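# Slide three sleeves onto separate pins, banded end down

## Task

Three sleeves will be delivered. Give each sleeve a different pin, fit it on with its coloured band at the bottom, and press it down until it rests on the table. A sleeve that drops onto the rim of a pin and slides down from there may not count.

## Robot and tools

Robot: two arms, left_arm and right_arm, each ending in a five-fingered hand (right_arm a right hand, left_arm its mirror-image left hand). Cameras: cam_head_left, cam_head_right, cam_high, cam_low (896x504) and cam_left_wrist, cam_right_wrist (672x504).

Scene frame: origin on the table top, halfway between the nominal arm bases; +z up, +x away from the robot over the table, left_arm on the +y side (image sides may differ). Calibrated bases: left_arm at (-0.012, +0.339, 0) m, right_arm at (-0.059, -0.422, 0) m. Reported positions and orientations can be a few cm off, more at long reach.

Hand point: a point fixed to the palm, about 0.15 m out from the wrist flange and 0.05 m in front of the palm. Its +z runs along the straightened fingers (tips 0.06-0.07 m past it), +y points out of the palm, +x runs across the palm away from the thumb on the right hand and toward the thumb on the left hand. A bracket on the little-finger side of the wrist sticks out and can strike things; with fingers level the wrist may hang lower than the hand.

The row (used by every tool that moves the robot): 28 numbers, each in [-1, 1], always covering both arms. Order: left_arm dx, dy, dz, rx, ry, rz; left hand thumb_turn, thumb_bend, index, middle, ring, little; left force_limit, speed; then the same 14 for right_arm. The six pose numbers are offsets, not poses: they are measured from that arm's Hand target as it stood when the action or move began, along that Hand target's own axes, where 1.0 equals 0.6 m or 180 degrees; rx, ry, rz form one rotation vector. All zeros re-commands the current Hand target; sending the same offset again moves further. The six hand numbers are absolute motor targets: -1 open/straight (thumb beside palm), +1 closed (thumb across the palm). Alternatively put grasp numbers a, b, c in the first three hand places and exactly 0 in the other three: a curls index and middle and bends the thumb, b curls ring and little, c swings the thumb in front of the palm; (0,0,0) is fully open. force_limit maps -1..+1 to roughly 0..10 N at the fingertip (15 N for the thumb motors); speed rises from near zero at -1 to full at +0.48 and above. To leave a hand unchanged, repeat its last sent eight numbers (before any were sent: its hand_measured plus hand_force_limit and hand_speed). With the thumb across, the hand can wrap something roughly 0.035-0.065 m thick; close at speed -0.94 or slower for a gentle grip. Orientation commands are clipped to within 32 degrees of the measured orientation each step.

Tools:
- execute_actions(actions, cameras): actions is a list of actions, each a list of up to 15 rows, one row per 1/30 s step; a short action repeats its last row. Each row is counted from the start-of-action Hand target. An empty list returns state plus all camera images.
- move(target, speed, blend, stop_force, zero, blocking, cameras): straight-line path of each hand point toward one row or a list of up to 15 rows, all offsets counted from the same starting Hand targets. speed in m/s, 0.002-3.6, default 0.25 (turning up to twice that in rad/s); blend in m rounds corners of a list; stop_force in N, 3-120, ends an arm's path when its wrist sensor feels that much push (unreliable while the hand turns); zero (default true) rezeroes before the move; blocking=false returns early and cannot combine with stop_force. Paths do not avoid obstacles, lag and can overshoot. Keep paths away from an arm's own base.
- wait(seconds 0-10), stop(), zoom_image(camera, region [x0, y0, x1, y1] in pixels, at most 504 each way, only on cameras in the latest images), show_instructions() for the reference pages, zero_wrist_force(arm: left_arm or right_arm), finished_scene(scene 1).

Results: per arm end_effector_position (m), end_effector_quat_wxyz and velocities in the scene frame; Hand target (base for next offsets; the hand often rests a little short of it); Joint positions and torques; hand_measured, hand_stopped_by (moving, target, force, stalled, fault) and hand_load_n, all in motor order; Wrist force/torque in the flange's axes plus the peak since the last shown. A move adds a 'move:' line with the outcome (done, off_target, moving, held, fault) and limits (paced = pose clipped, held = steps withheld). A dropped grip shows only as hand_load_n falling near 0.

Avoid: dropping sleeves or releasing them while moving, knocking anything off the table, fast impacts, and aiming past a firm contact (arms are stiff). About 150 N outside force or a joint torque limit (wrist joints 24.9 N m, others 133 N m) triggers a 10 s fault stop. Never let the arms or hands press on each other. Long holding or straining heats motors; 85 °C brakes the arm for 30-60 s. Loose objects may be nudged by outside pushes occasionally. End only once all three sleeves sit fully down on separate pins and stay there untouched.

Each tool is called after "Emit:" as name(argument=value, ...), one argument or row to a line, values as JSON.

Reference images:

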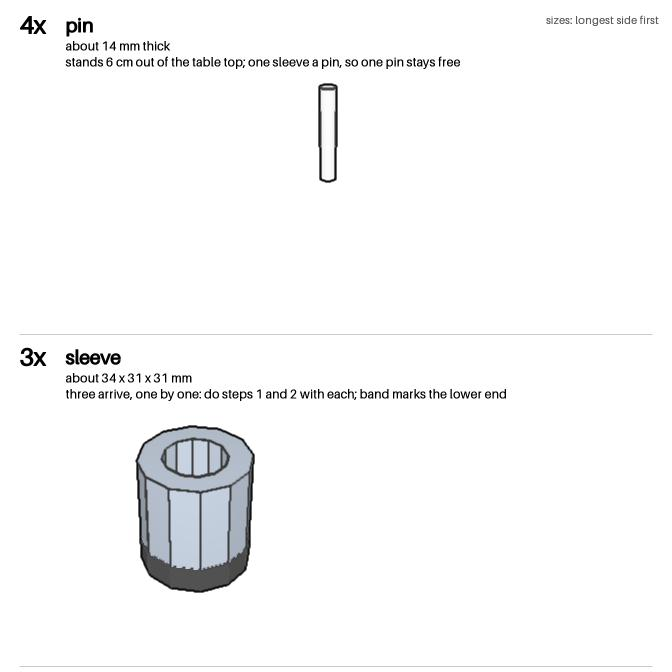

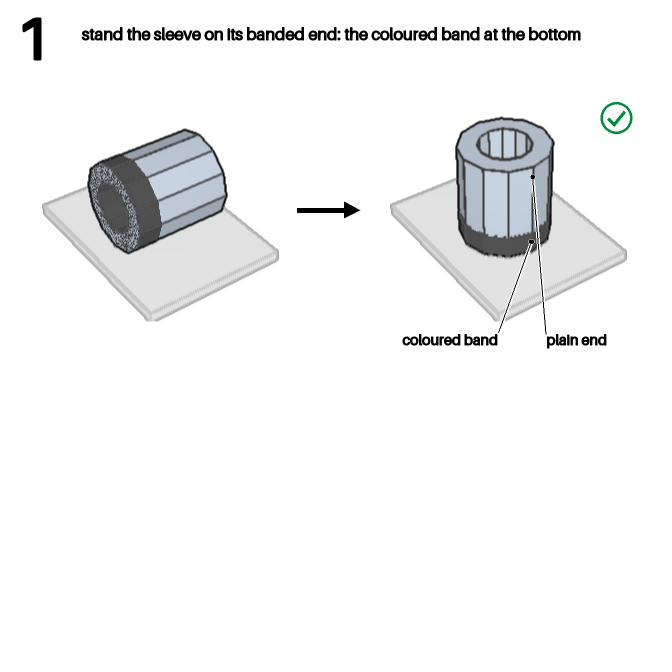

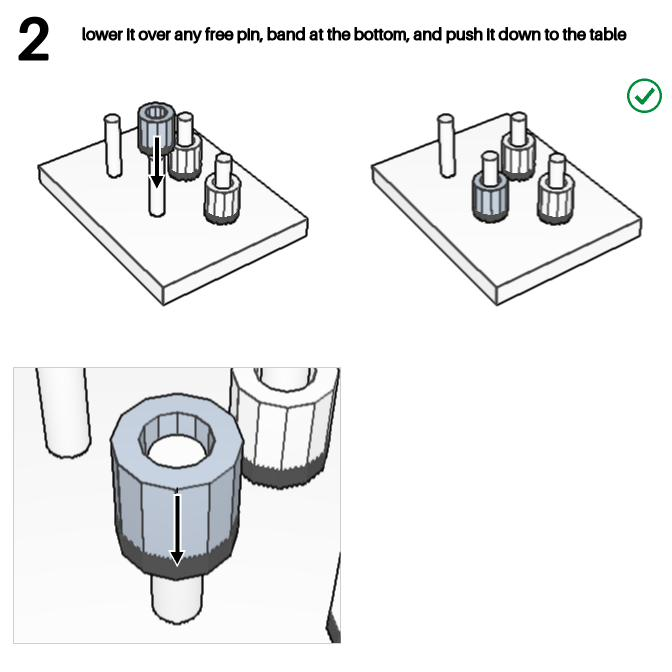

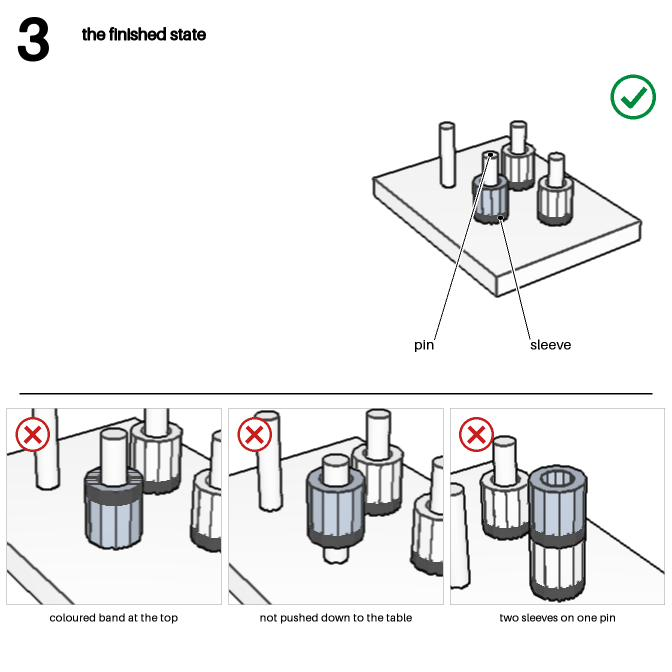

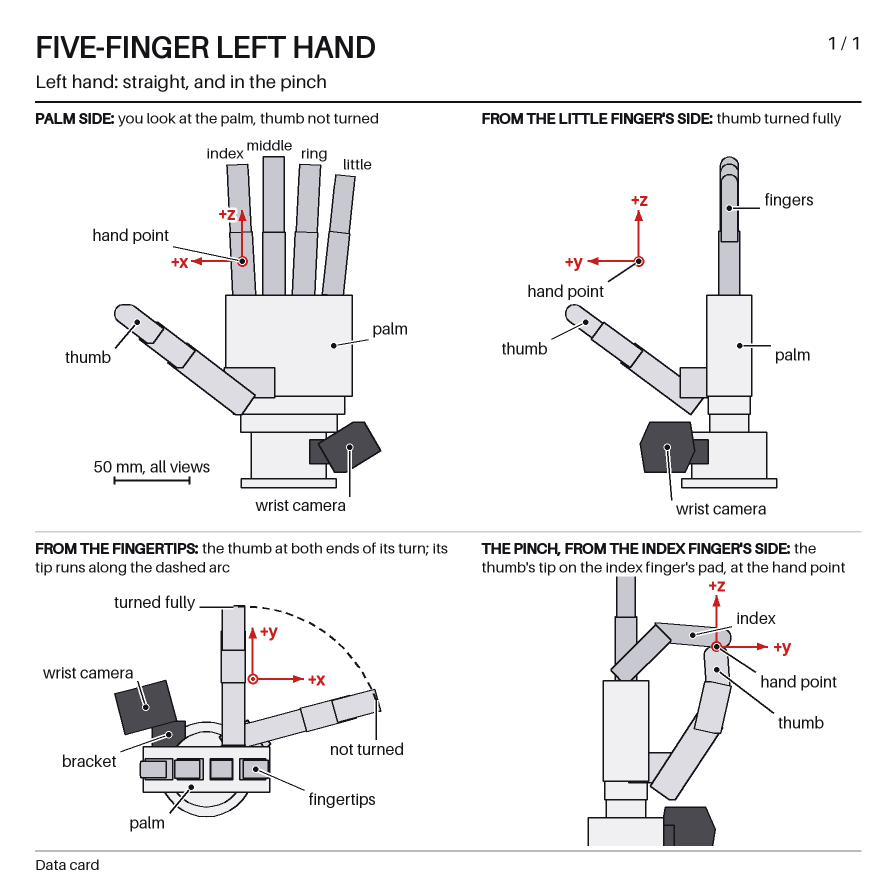

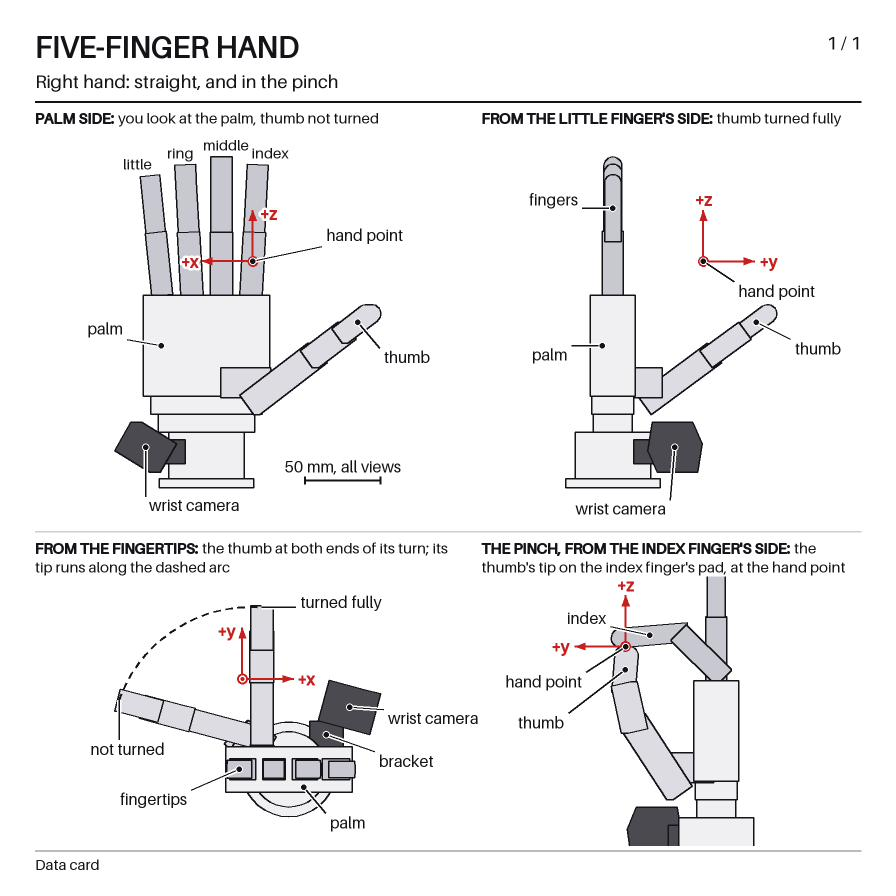

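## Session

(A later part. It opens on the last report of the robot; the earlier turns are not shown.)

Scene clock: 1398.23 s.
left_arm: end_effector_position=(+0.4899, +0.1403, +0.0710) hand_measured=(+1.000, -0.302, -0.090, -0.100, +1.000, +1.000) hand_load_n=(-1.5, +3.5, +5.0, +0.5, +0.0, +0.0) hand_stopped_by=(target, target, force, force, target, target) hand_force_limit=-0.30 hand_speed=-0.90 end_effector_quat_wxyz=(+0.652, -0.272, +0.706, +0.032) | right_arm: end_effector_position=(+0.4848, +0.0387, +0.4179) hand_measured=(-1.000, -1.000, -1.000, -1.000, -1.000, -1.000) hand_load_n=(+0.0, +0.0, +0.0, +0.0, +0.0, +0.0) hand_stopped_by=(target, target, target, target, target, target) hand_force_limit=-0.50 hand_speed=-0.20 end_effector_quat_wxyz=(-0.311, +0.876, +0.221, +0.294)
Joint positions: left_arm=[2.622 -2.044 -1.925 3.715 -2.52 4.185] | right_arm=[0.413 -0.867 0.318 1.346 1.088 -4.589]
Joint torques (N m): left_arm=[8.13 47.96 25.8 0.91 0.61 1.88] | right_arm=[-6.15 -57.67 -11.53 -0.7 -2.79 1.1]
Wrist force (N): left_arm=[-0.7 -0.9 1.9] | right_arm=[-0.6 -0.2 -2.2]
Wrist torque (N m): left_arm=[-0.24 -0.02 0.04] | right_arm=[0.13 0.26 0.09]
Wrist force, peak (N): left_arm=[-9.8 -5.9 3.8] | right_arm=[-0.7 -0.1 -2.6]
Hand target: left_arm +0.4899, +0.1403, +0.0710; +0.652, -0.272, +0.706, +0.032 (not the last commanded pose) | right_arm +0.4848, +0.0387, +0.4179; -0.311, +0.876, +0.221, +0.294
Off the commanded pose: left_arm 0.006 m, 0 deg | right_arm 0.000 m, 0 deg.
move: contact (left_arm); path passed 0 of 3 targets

Emit:
move(
  target=[-0.0063,-0.0021,-0.0010,0,0,0,1,-0.3,0.2,0.25,1,1,-0.3,-0.9,0,0,0,0,0,0,-1,-1,-1,-1,-1,-1,-0.5,-0.2],
  speed=0.02,
  cameras=["cam_high","cam_low","cam_left_wrist"],
)

Emit:
zoom_image(
  camera="cam_left_wrist",
  region=[270, 150, 400, 290],
)

Emit:
zoom_image(
  camera="cam_high",
  region=[484, 296, 504, 320],
)

Emit:
zoom_image(
  camera="cam_low",
  region=[422, 296, 446, 320],
)

Scene clock: 1403.23 s.
left_arm: end_effector_position=(+0.4899, +0.1403, +0.0752) hand_measured=(+1.000, -0.302, -0.090, -0.100, +1.000, +1.000) hand_load_n=(-1.5, +4.0, +5.0, +0.5, +0.0, +0.0) hand_stopped_by=(target, target, force, force, target, target) hand_force_limit=-0.30 hand_speed=-0.90 end_effector_quat_wxyz=(+0.652, -0.272, +0.706, +0.032) | right_arm: end_effector_position=(+0.4848, +0.0387, +0.4179) hand_measured=(-1.000, -1.000, -1.000, -1.000, -1.000, -1.000) hand_load_n=(+0.0, +0.0, +0.0, +0.0, +0.0, +0.0) hand_stopped_by=(target, target, target, target, target, target) hand_force_limit=-0.50 hand_speed=-0.20 end_effector_quat_wxyz=(-0.311, +0.876, +0.221, +0.294)
Joint positions: left_arm=[2.622 -2.037 -1.923 3.706 -2.52 4.185] | right_arm=[0.413 -0.867 0.318 1.346 1.088 -4.589]
Joint torques (N m): left_arm=[3.47 34.97 23.35 -0.81 -1.32 1.16] | right_arm=[-5.64 -58.07 -11.61 -0.64 -2.71 1.01]
Wrist force (N): left_arm=[-0.7 -1.1 1.8] | right_arm=[-0.7 -0.3 -2.4]
Wrist torque (N m): left_arm=[-0.27 -0.02 0.03] | right_arm=[0.12 0.29 0.08]
Wrist force, peak (N): left_arm=[-0.8 -1.1 2.1] | right_arm=[-0.5 -0.2 -2.5]
Hand target: left_arm +0.4899, +0.1403, +0.0751; +0.652, -0.272, +0.706, +0.032 | right_arm +0.4848, +0.0387, +0.4179; -0.311, +0.876, +0.221, +0.294
Off the commanded pose: left_arm 0.000 m, 0 deg | right_arm 0.000 m, 0 deg.
move: done
Images, in order (width x height): cam_high 896x504, cam_low 896x504, cam_left_wrist 672x504.

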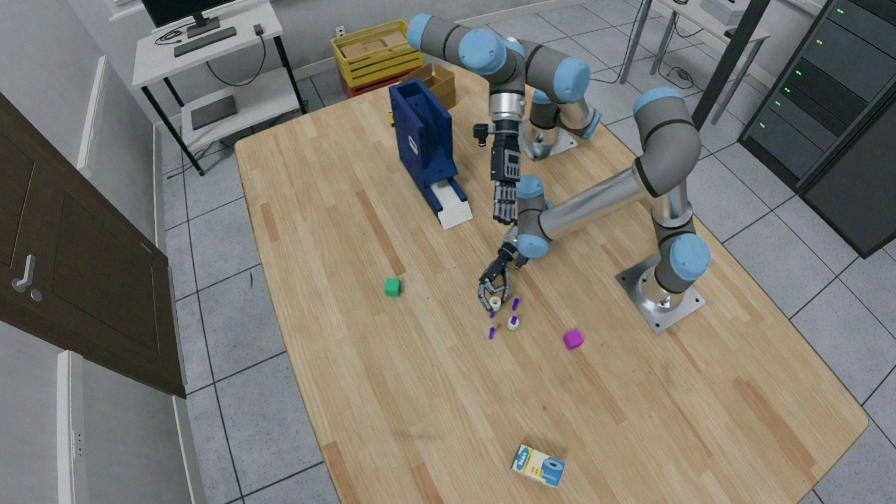

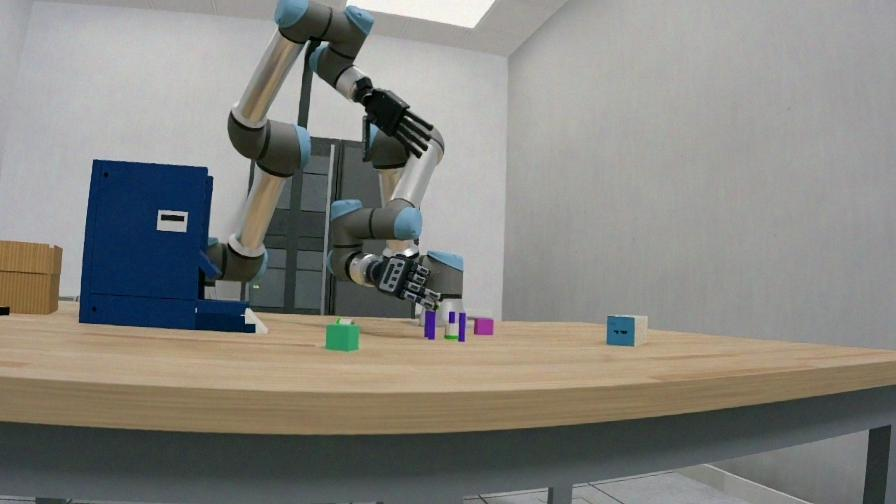

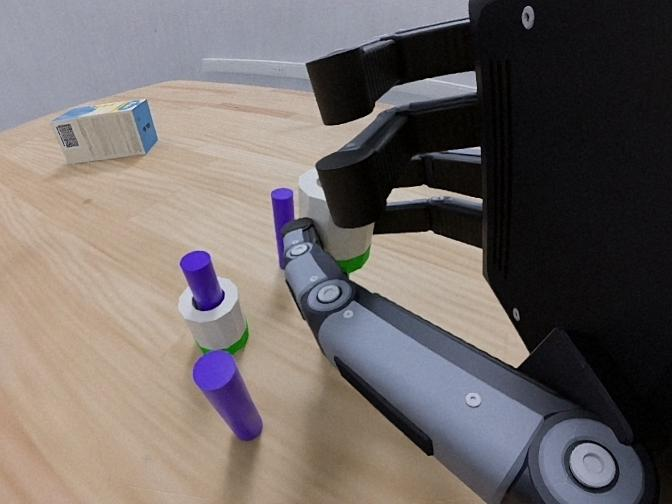

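Scaled by 3.600 from the camera's 672x504 image, which has a finer 960x720 frame.

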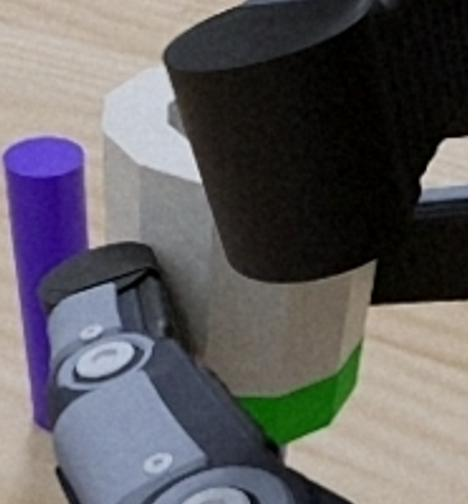

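Scaled by 21.000 from the camera's 896x504 image, which has a finer 1280x720 frame.

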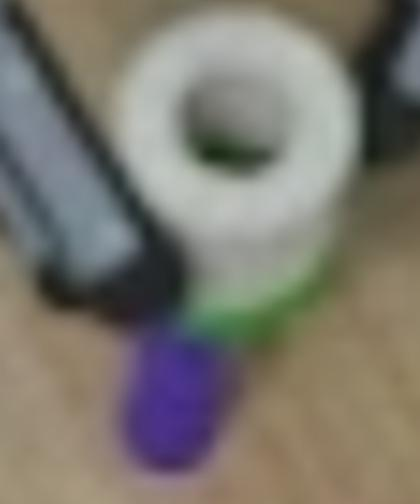

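Scaled by 21.000 from the camera's 896x504 image, which has a finer 1280x720 frame.

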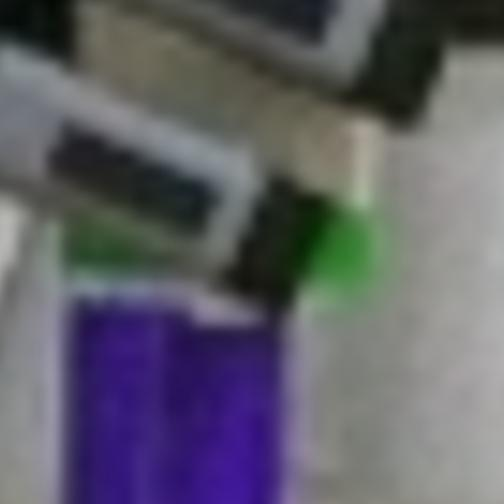

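Emit:
move(
  target=[0,0,0,0,0,0,1,-0.3,0.2,0.25,1,1,-0.3,-0.9,-0.0643,-0.0817,0.2252,-0.1197,-0.0241,-0.0107,-1,-1,-1,-1,-1,-1,-0.5,-0.2],
  speed=0.15,
  cameras=["cam_head_left","cam_right_wrist","cam_high"],
)

Scene clock: 1429.97 s.
left_arm: end_effector_position=(+0.4899, +0.1403, +0.0751) hand_measured=(+1.000, -0.302, -0.090, -0.100, +1.000, +1.000) hand_load_n=(-1.0, +3.5, +4.5, +0.5, +0.0, +0.0) hand_stopped_by=(target, target, force, force, target, target) hand_force_limit=-0.30 hand_speed=-0.90 end_effector_quat_wxyz=(+0.652, -0.272, +0.706, +0.032) | right_arm: end_effector_position=(+0.4795, +0.1357, +0.3420) hand_measured=(-1.000, -1.000, -1.000, -1.000, -1.000, -1.000) hand_load_n=(+0.0, +0.0, +0.0, +0.0, +0.0, -0.5) hand_stopped_by=(target, target, target, target, target, target) hand_force_limit=-0.50 hand_speed=-0.20 end_effector_quat_wxyz=(-0.199, +0.890, +0.203, +0.357)
Joint positions: left_arm=[2.622 -2.037 -1.923 3.706 -2.52 4.185] | right_arm=[0.678 -0.608 0.035 1.303 1.534 -4.46]
Joint torques (N m): left_arm=[-2.71 21.76 3.02 2.92 0.39 -1.6] | right_arm=[-5.69 -64.32 -14.02 2.49 -2.46 0.62]
Wrist force (N): left_arm=[-0.6 -1.0 1.8] | right_arm=[0.0 -0.2 -2.5]
Wrist torque (N m): left_arm=[-0.25 -0.04 0.05] | right_arm=[0.15 0.20 -0.01]
Wrist force, peak (N): left_arm=[-0.5 -1.0 2.3] | right_arm=[-3.5 -5.6 2.0]
Hand target: left_arm +0.4899, +0.1403, +0.0751; +0.652, -0.272, +0.706, +0.032 | right_arm +0.4795, +0.1357, +0.3421; -0.199, +0.890, +0.203, +0.357 (not the last commanded pose)
Off the commanded pose: left_arm 0.000 m, 0 deg | right_arm 0.026 m, 11 deg.
elbow stopped short (right arm): the move would have taken joint 3 (elbow) straighter than the controller allows.
move: held (right_arm; a check stopped the path); limits=held
pose unreachable (right arm): on one or more control steps of this call, first in action 0 (counted from 0), this arm could not follow its commanded pose, so it was not sent that pose on those steps. It may still have moved: this result reports where it is.
cause: moving toward the commanded pose would bring a part of the arm too close to another arm (a part of this arm just beyond joint 6 (wrist 3) and a part of the left arm just beyond its joint 3 (elbow), at the place that arm is still heading or pushing toward).
Images, in order (width x height): cam_head_left 896x504, cam_high 896x504, cam_right_wrist 672x504.

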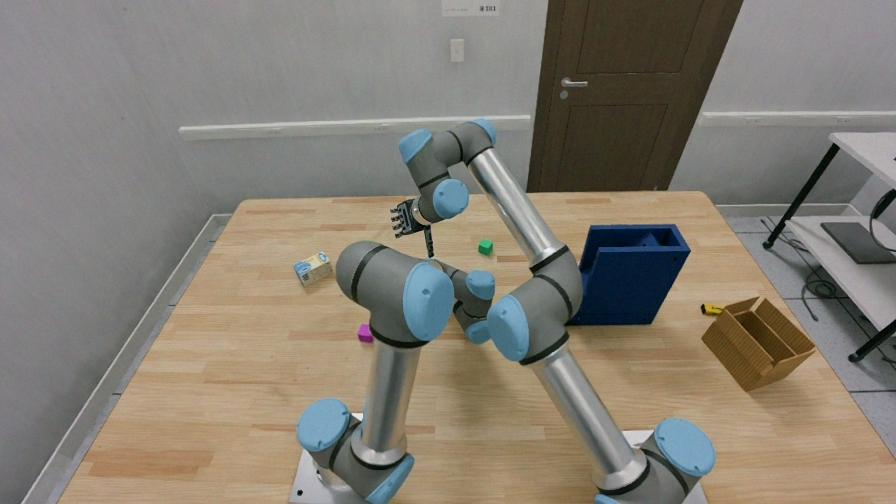

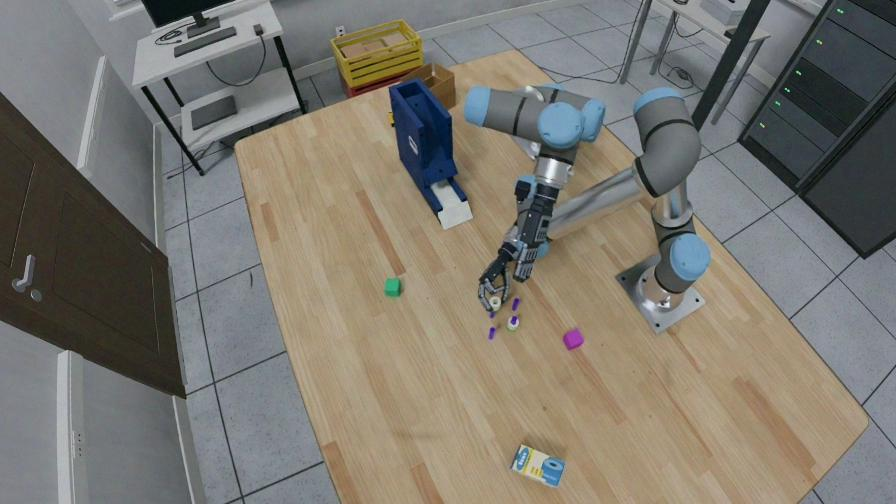

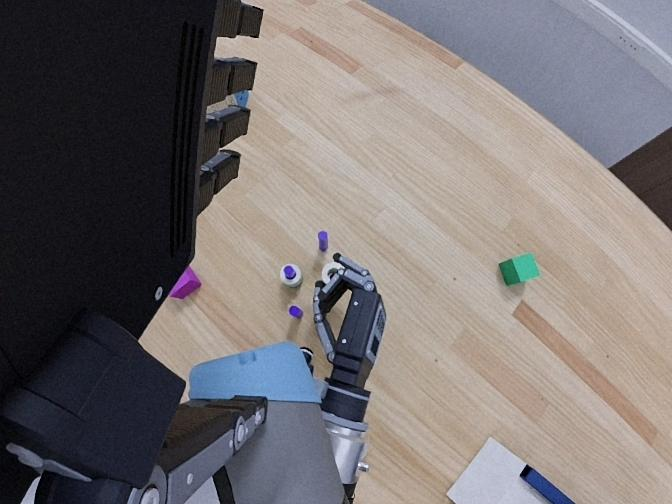

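Emit:
zoom_image(
  camera="cam_right_wrist",
  region=[270, 220, 360, 330],
)

Emit:
zoom_image(
  camera="cam_right_wrist",
  region=[310, 250, 350, 290],
)

Scaled by 4.582 from the camera's 672x504 image, which has a finer 960x720 frame.

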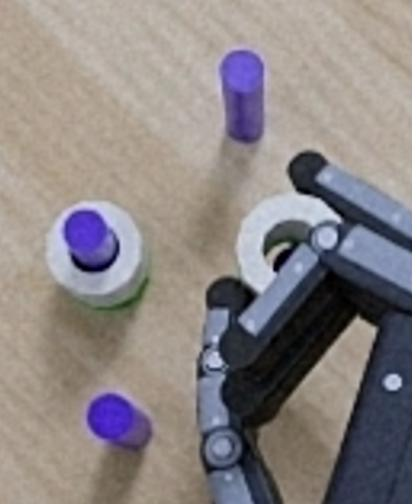

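Scaled by 12.600 from the camera's 672x504 image, which has a finer 960x720 frame.

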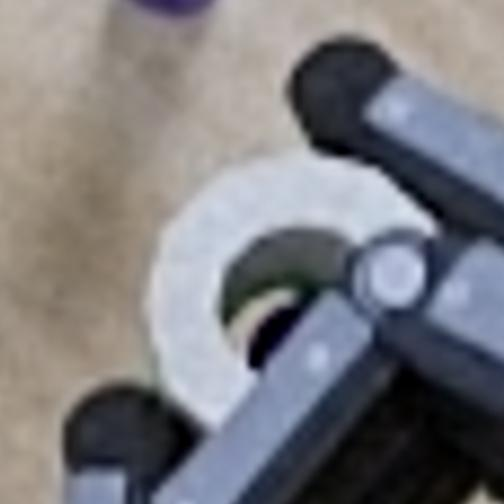

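Emit:
zoom_image(
  camera="cam_right_wrist",
  region=[322, 262, 346, 286],
)

Scaled by 21.000 from the camera's 672x504 image, which has a finer 960x720 frame.

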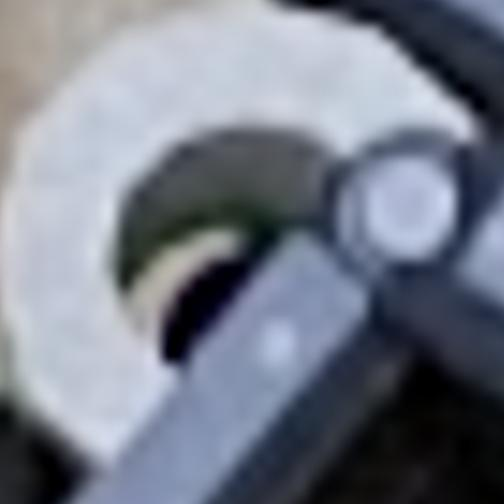

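Emit:
move(
  target=[-0.0003,-0.0002,0.0023,0,0,0,1,-0.3,0.2,0.25,1,1,-0.3,-0.9,0,0,0,0,0,0,-1,-1,-1,-1,-1,-1,-0.5,-0.2],
  speed=0.02,
  cameras=["cam_right_wrist","cam_high","cam_low"],
)

Emit:
zoom_image(
  camera="cam_right_wrist",
  region=[322, 262, 346, 286],
)

Scene clock: 1454.60 s.
left_arm: end_effector_position=(+0.4913, +0.1408, +0.0751) hand_measured=(+1.000, -0.302, -0.090, -0.100, +1.000, +1.000) hand_load_n=(-1.0, +4.0, +5.0, +0.5, +0.0, -0.5) hand_stopped_by=(target, target, force, force, target, target) hand_force_limit=-0.30 hand_speed=-0.90 end_effector_quat_wxyz=(+0.652, -0.272, +0.706, +0.032) | right_arm: end_effector_position=(+0.4795, +0.1357, +0.3421) hand_measured=(-1.000, -1.000, -1.000, -1.000, -1.000, -1.000) hand_load_n=(+0.0, +0.0, +0.0, +0.0, +0.0, +0.0) hand_stopped_by=(target, target, target, target, target, target) hand_force_limit=-0.50 hand_speed=-0.20 end_effector_quat_wxyz=(-0.199, +0.890, +0.203, +0.357)
Joint positions: left_arm=[2.625 -2.038 -1.922 3.706 -2.517 4.186] | right_arm=[0.678 -0.608 0.035 1.303 1.534 -4.461]
Joint torques (N m): left_arm=[4.89 23.34 23.37 3.32 0.5 1.69] | right_arm=[-5.76 -65.15 -11.28 2.33 -2.36 -1.65]
Wrist force (N): left_arm=[-0.6 -1.1 2.1] | right_arm=[-0.3 -0.2 -2.3]
Wrist torque (N m): left_arm=[-0.29 -0.02 -0.06] | right_arm=[0.15 0.22 -0.03]
Wrist force, peak (N): left_arm=[-0.8 -1.2 2.2] | right_arm=[-0.1 -0.4 -2.5]
Hand target: left_arm +0.4912, +0.1408, +0.0751; +0.652, -0.272, +0.706, +0.032 | right_arm +0.4795, +0.1357, +0.3421; -0.199, +0.890, +0.203, +0.357
Off the commanded pose: left_arm 0.000 m, 0 deg | right_arm 0.000 m, 0 deg.
move: done
Images, in order (width x height): cam_high 896x504, cam_low 896x504, cam_right_wrist 672x504.

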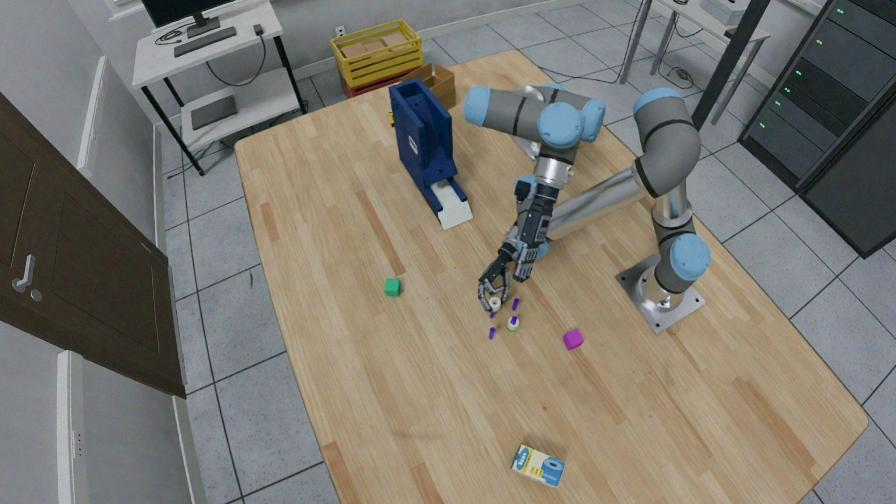

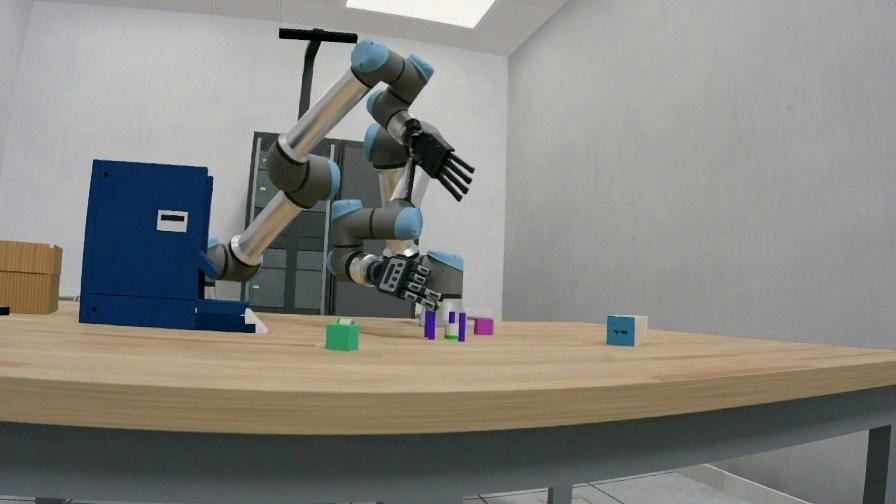

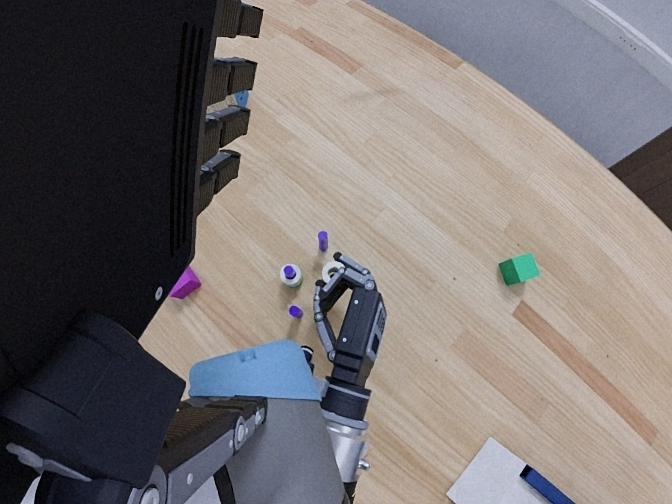

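Scaled by 21.000 from the camera's 672x504 image, which has a finer 960x720 frame.

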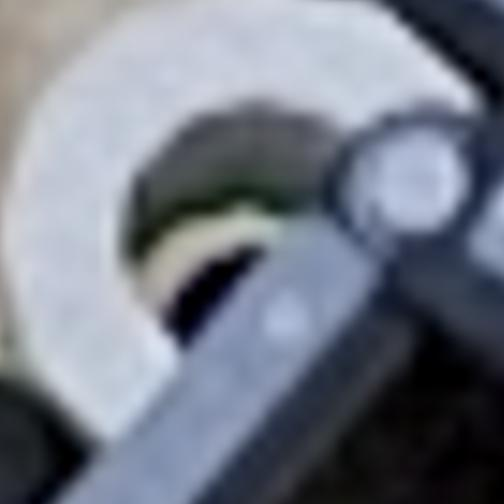

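Emit:
move(
  target=[
    [0.0002,-0.0007,0.0004,0,0,0,1,-0.3,0.2,0.25,1,1,-0.3,-0.9,0,0,0,0,0,0,-1,-1,-1,-1,-1,-1,-0.5,-0.2],
    [0.0143,0.0039,0.0026,0,0,0,1,-0.3,0.2,0.25,1,1,-0.3,-0.9,0,0,0,0,0,0,-1,-1,-1,-1,-1,-1,-0.5,-0.2],
  ],
  speed=0.02,
  stop_force=3,
  cameras=["cam_right_wrist","cam_high","cam_low"],
)

Emit:
zoom_image(
  camera="cam_right_wrist",
  region=[322, 262, 346, 286],
)

Scene clock: 1461.67 s.
left_arm: end_effector_position=(+0.4917, +0.1405, +0.0661) hand_measured=(+1.000, -0.302, -0.090, -0.100, +1.000, +1.000) hand_load_n=(-1.0, +4.0, +5.0, +0.5, +0.0, +0.0) hand_stopped_by=(target, target, force, force, target, target) hand_force_limit=-0.30 hand_speed=-0.90 end_effector_quat_wxyz=(+0.652, -0.272, +0.706, +0.032) | right_arm: end_effector_position=(+0.4795, +0.1357, +0.3421) hand_measured=(-1.000, -1.000, -1.000, -1.000, -1.000, -1.000) hand_load_n=(+0.0, +0.0, +0.0, +0.0, +0.0, +0.0) hand_stopped_by=(target, target, target, target, target, target) hand_force_limit=-0.50 hand_speed=-0.20 end_effector_quat_wxyz=(-0.199, +0.890, +0.203, +0.357)
Joint positions: left_arm=[2.625 -2.055 -1.925 3.727 -2.518 4.186] | right_arm=[0.678 -0.608 0.035 1.303 1.534 -4.461]
Joint torques (N m): left_arm=[-8.26 46.34 25.93 -2.36 -2.01 1.63] | right_arm=[-5.16 -65.55 -10.78 1.46 -2.39 -1.7]
Wrist force (N): left_arm=[-0.5 -0.8 1.8] | right_arm=[-0.4 -0.2 -2.4]
Wrist torque (N m): left_arm=[-0.23 -0.01 -0.06] | right_arm=[0.14 0.23 -0.03]
Wrist force, peak (N): left_arm=[-0.7 -1.1 2.1] | right_arm=[0.0 -0.2 -2.7]
Hand target: left_arm +0.4917, +0.1405, +0.0661; +0.652, -0.272, +0.706, +0.032 | right_arm +0.4795, +0.1357, +0.3421; -0.199, +0.890, +0.203, +0.357
Off the commanded pose: left_arm 0.000 m, 0 deg | right_arm 0.000 m, 0 deg.
move: done
Images, in order (width x height): cam_high 896x504, cam_low 896x504, cam_right_wrist 672x504.

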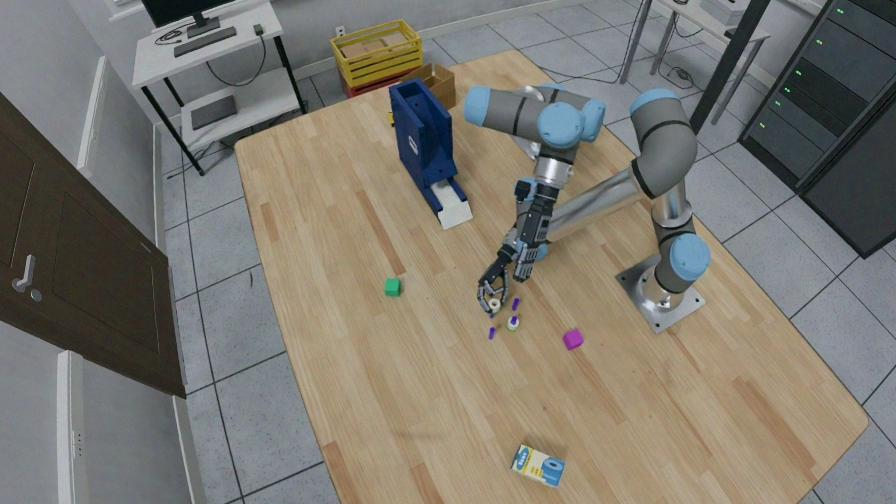

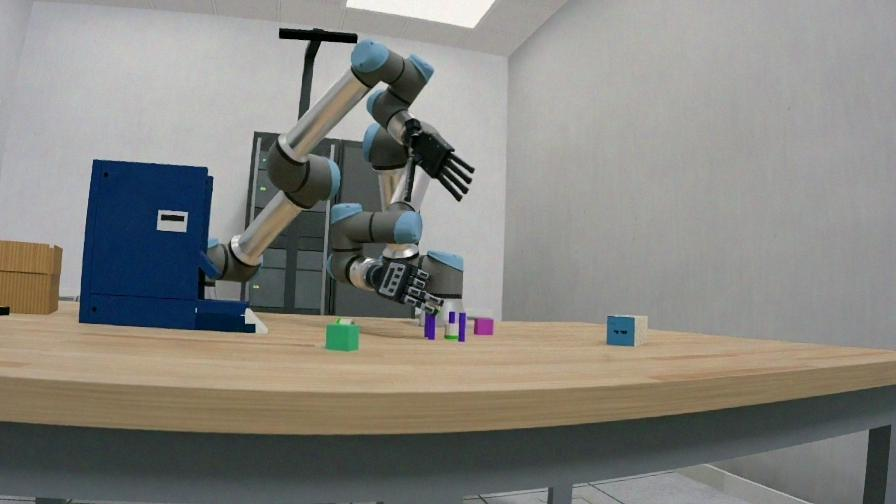

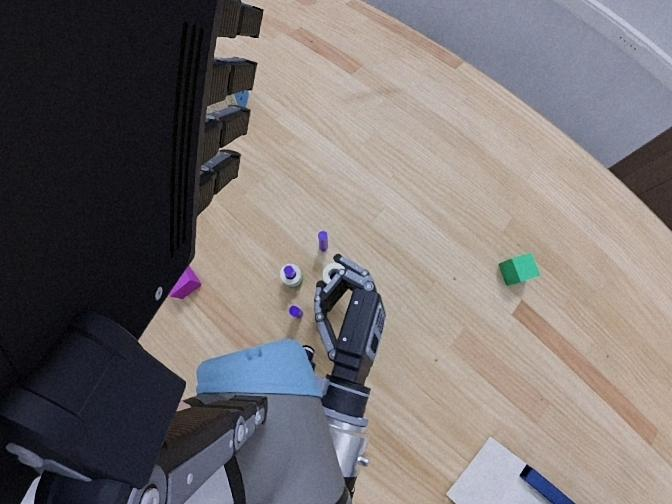

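Scaled by 21.000 from the camera's 672x504 image, which has a finer 960x720 frame.

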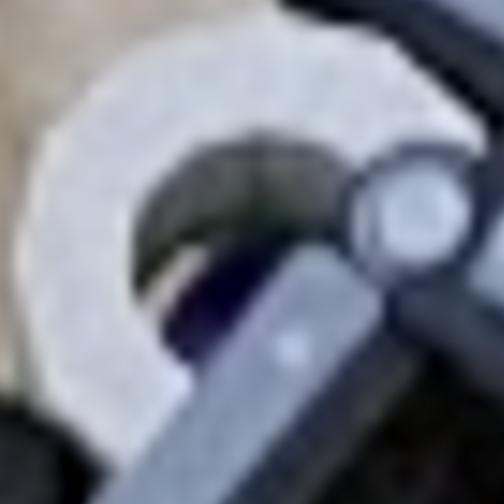

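Emit:
move(
  target=[0.0877,0.0289,0.0135,0,0,0,1,-0.3,0.2,0.25,1,1,-0.3,-0.9,0,0,0,0,0,0,-1,-1,-1,-1,-1,-1,-0.5,-0.2],
  speed=0.03,
  stop_force=4,
  cameras=["cam_right_wrist","cam_high","cam_low"],
)

Emit:
zoom_image(
  camera="cam_low",
  region=[415, 280, 475, 345],
)

Emit:
zoom_image(
  camera="cam_right_wrist",
  region=[280, 220, 370, 330],
)

Scene clock: 1470.93 s.
left_arm: end_effector_position=(+0.4916, +0.1404, +0.0140) hand_measured=(+1.000, -0.302, -0.090, -0.100, +1.000, +1.000) hand_load_n=(-1.0, +3.5, +5.0, +0.5, +0.0, +0.0) hand_stopped_by=(target, target, force, force, target, target) hand_force_limit=-0.30 hand_speed=-0.90 end_effector_quat_wxyz=(+0.652, -0.272, +0.706, +0.032) | right_arm: end_effector_position=(+0.4795, +0.1357, +0.3421) hand_measured=(-1.000, -1.000, -1.000, -1.000, -1.000, -1.000) hand_load_n=(+0.0, +0.0, +0.0, +0.0, +0.0, +0.0) hand_stopped_by=(target, target, target, target, target, target) hand_force_limit=-0.50 hand_speed=-0.20 end_effector_quat_wxyz=(-0.199, +0.890, +0.203, +0.357)
Joint positions: left_arm=[2.624 -2.158 -1.945 3.849 -2.518 4.186] | right_arm=[0.678 -0.608 0.035 1.303 1.534 -4.461]
Joint torques (N m): left_arm=[2.19 36.3 21.62 2.36 1.43 -1.84] | right_arm=[-5.73 -65.75 -10.63 -0.64 -2.23 -1.54]
Wrist force (N): left_arm=[-2.8 -1.9 1.6] | right_arm=[-0.2 -0.2 -2.3]
Wrist torque (N m): left_arm=[-0.21 -0.07 -0.04] | right_arm=[0.14 0.21 -0.02]
Wrist force, peak (N): left_arm=[-16.9 -7.4 -3.1] | right_arm=[-0.3 -0.3 -2.5]
Hand target: left_arm +0.4916, +0.1404, +0.0139; +0.652, -0.272, +0.706, +0.032 (not the last commanded pose) | right_arm +0.4795, +0.1357, +0.3421; -0.199, +0.890, +0.203, +0.357
Off the commanded pose: left_arm 0.004 m, 0 deg | right_arm 0.000 m, 0 deg.
move: contact (left_arm)
Images, in order (width x height): cam_high 896x504, cam_low 896x504, cam_right_wrist 672x504.

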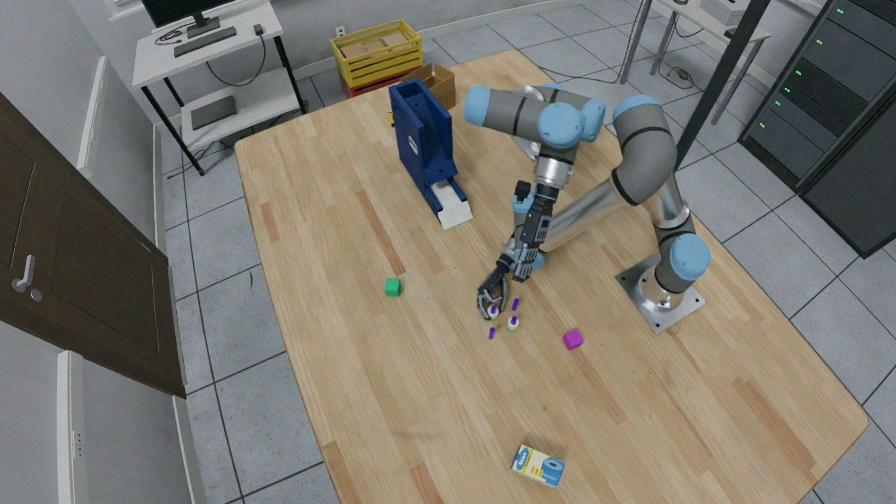

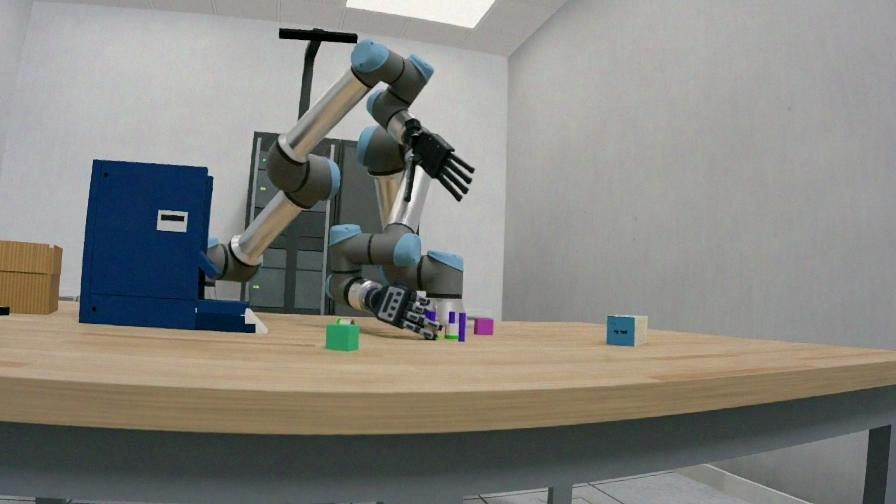

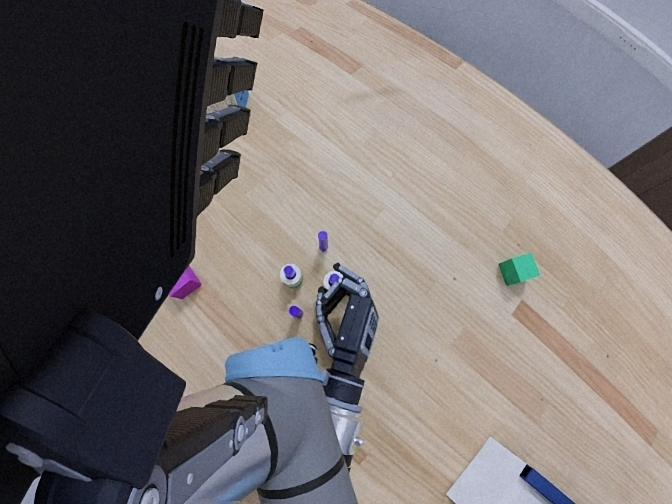

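Scaled by 7.754 from the camera's 896x504 image, which has a finer 1280x720 frame.

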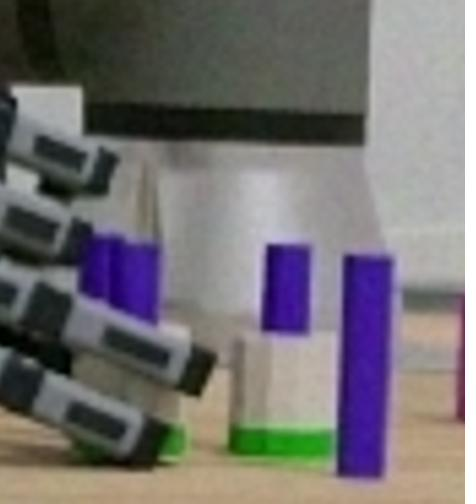

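Scaled by 4.582 from the camera's 672x504 image, which has a finer 960x720 frame.

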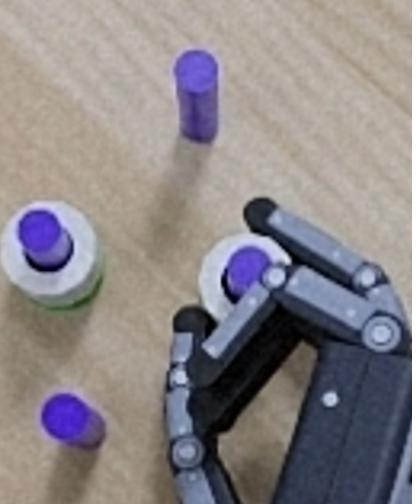

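Emit:
move(
  target=[0,0,0,0,0,0,1,-0.4,-0.5,-0.5,1,1,-0.3,-0.7,0,0,0,0,0,0,-1,-1,-1,-1,-1,-1,-0.5,-0.2],
  speed=0.05,
  cameras=["cam_right_wrist","cam_high","cam_low"],
)

Emit:
zoom_image(
  camera="cam_low",
  region=[415, 300, 475, 345],
)

Emit:
zoom_image(
  camera="cam_high",
  region=[474, 286, 524, 342],
)

Scene clock: 1475.57 s.
left_arm: end_effector_position=(+0.4916, +0.1404, +0.0139) hand_measured=(+1.000, -0.400, -0.500, -0.500, +1.000, +1.000) hand_load_n=(+0.0, +0.0, +0.0, +0.0, +0.0, +0.0) hand_stopped_by=(target, target, target, target, target, target) hand_force_limit=-0.30 hand_speed=-0.70 end_effector_quat_wxyz=(+0.652, -0.272, +0.706, +0.032) | right_arm: end_effector_position=(+0.4795, +0.1357, +0.3421) hand_measured=(-1.000, -1.000, -1.000, -1.000, -1.000, -1.000) hand_load_n=(-0.5, +0.0, +0.0, +0.0, +0.0, +0.0) hand_stopped_by=(target, target, target, target, target, target) hand_force_limit=-0.50 hand_speed=-0.20 end_effector_quat_wxyz=(-0.199, +0.890, +0.203, +0.357)
Joint positions: left_arm=[2.624 -2.158 -1.945 3.849 -2.518 4.186] | right_arm=[0.678 -0.608 0.035 1.303 1.534 -4.461]
Joint torques (N m): left_arm=[3.16 25.37 22.35 2.65 0.83 -1.5] | right_arm=[-6.03 -65.63 -10.73 -1.11 -2.07 -1.42]
Wrist force (N): left_arm=[-0.8 -0.9 1.8] | right_arm=[-0.2 -0.4 -2.3]
Wrist torque (N m): left_arm=[-0.24 -0.01 -0.03] | right_arm=[0.11 0.22 -0.03]
Wrist force, peak (N): left_arm=[-3.8 -2.3 1.6] | right_arm=[-0.2 -0.2 -2.5]
Hand target: left_arm +0.4916, +0.1404, +0.0139; +0.652, -0.272, +0.706, +0.032 | right_arm +0.4795, +0.1357, +0.3421; -0.199, +0.890, +0.203, +0.357
Off the commanded pose: left_arm 0.000 m, 0 deg | right_arm 0.000 m, 0 deg.
move: done
Images, in order (width x height): cam_high 896x504, cam_low 896x504, cam_right_wrist 672x504.

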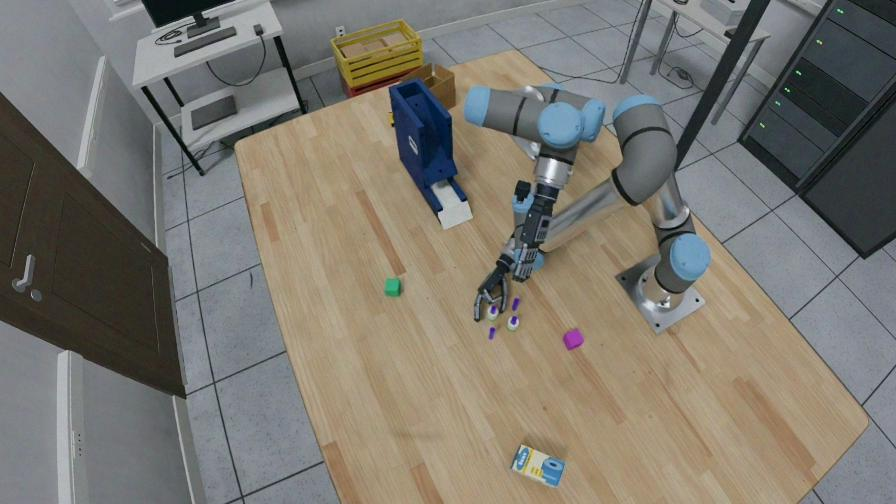

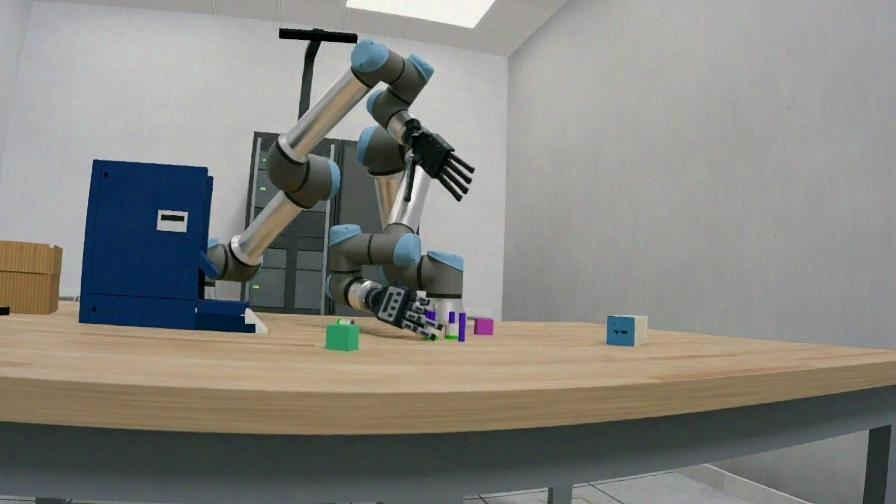

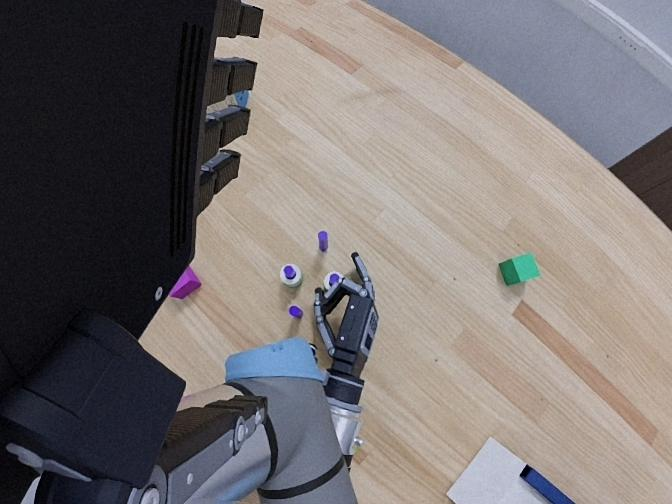

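Scaled by 8.400 from the camera's 896x504 image, which has a finer 1280x720 frame.

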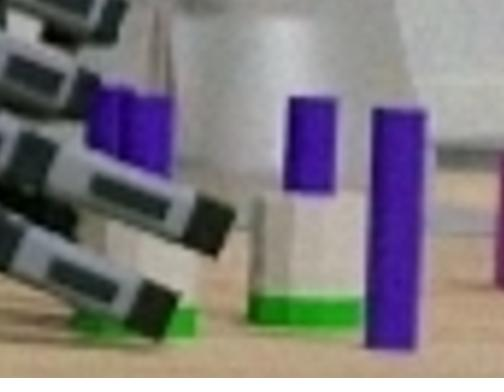

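Scaled by 9.000 from the camera's 896x504 image, which has a finer 1280x720 frame.

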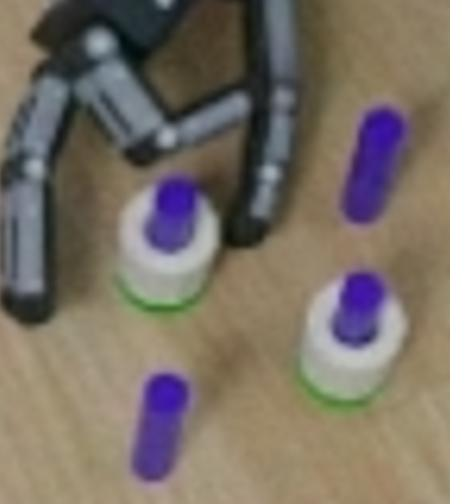

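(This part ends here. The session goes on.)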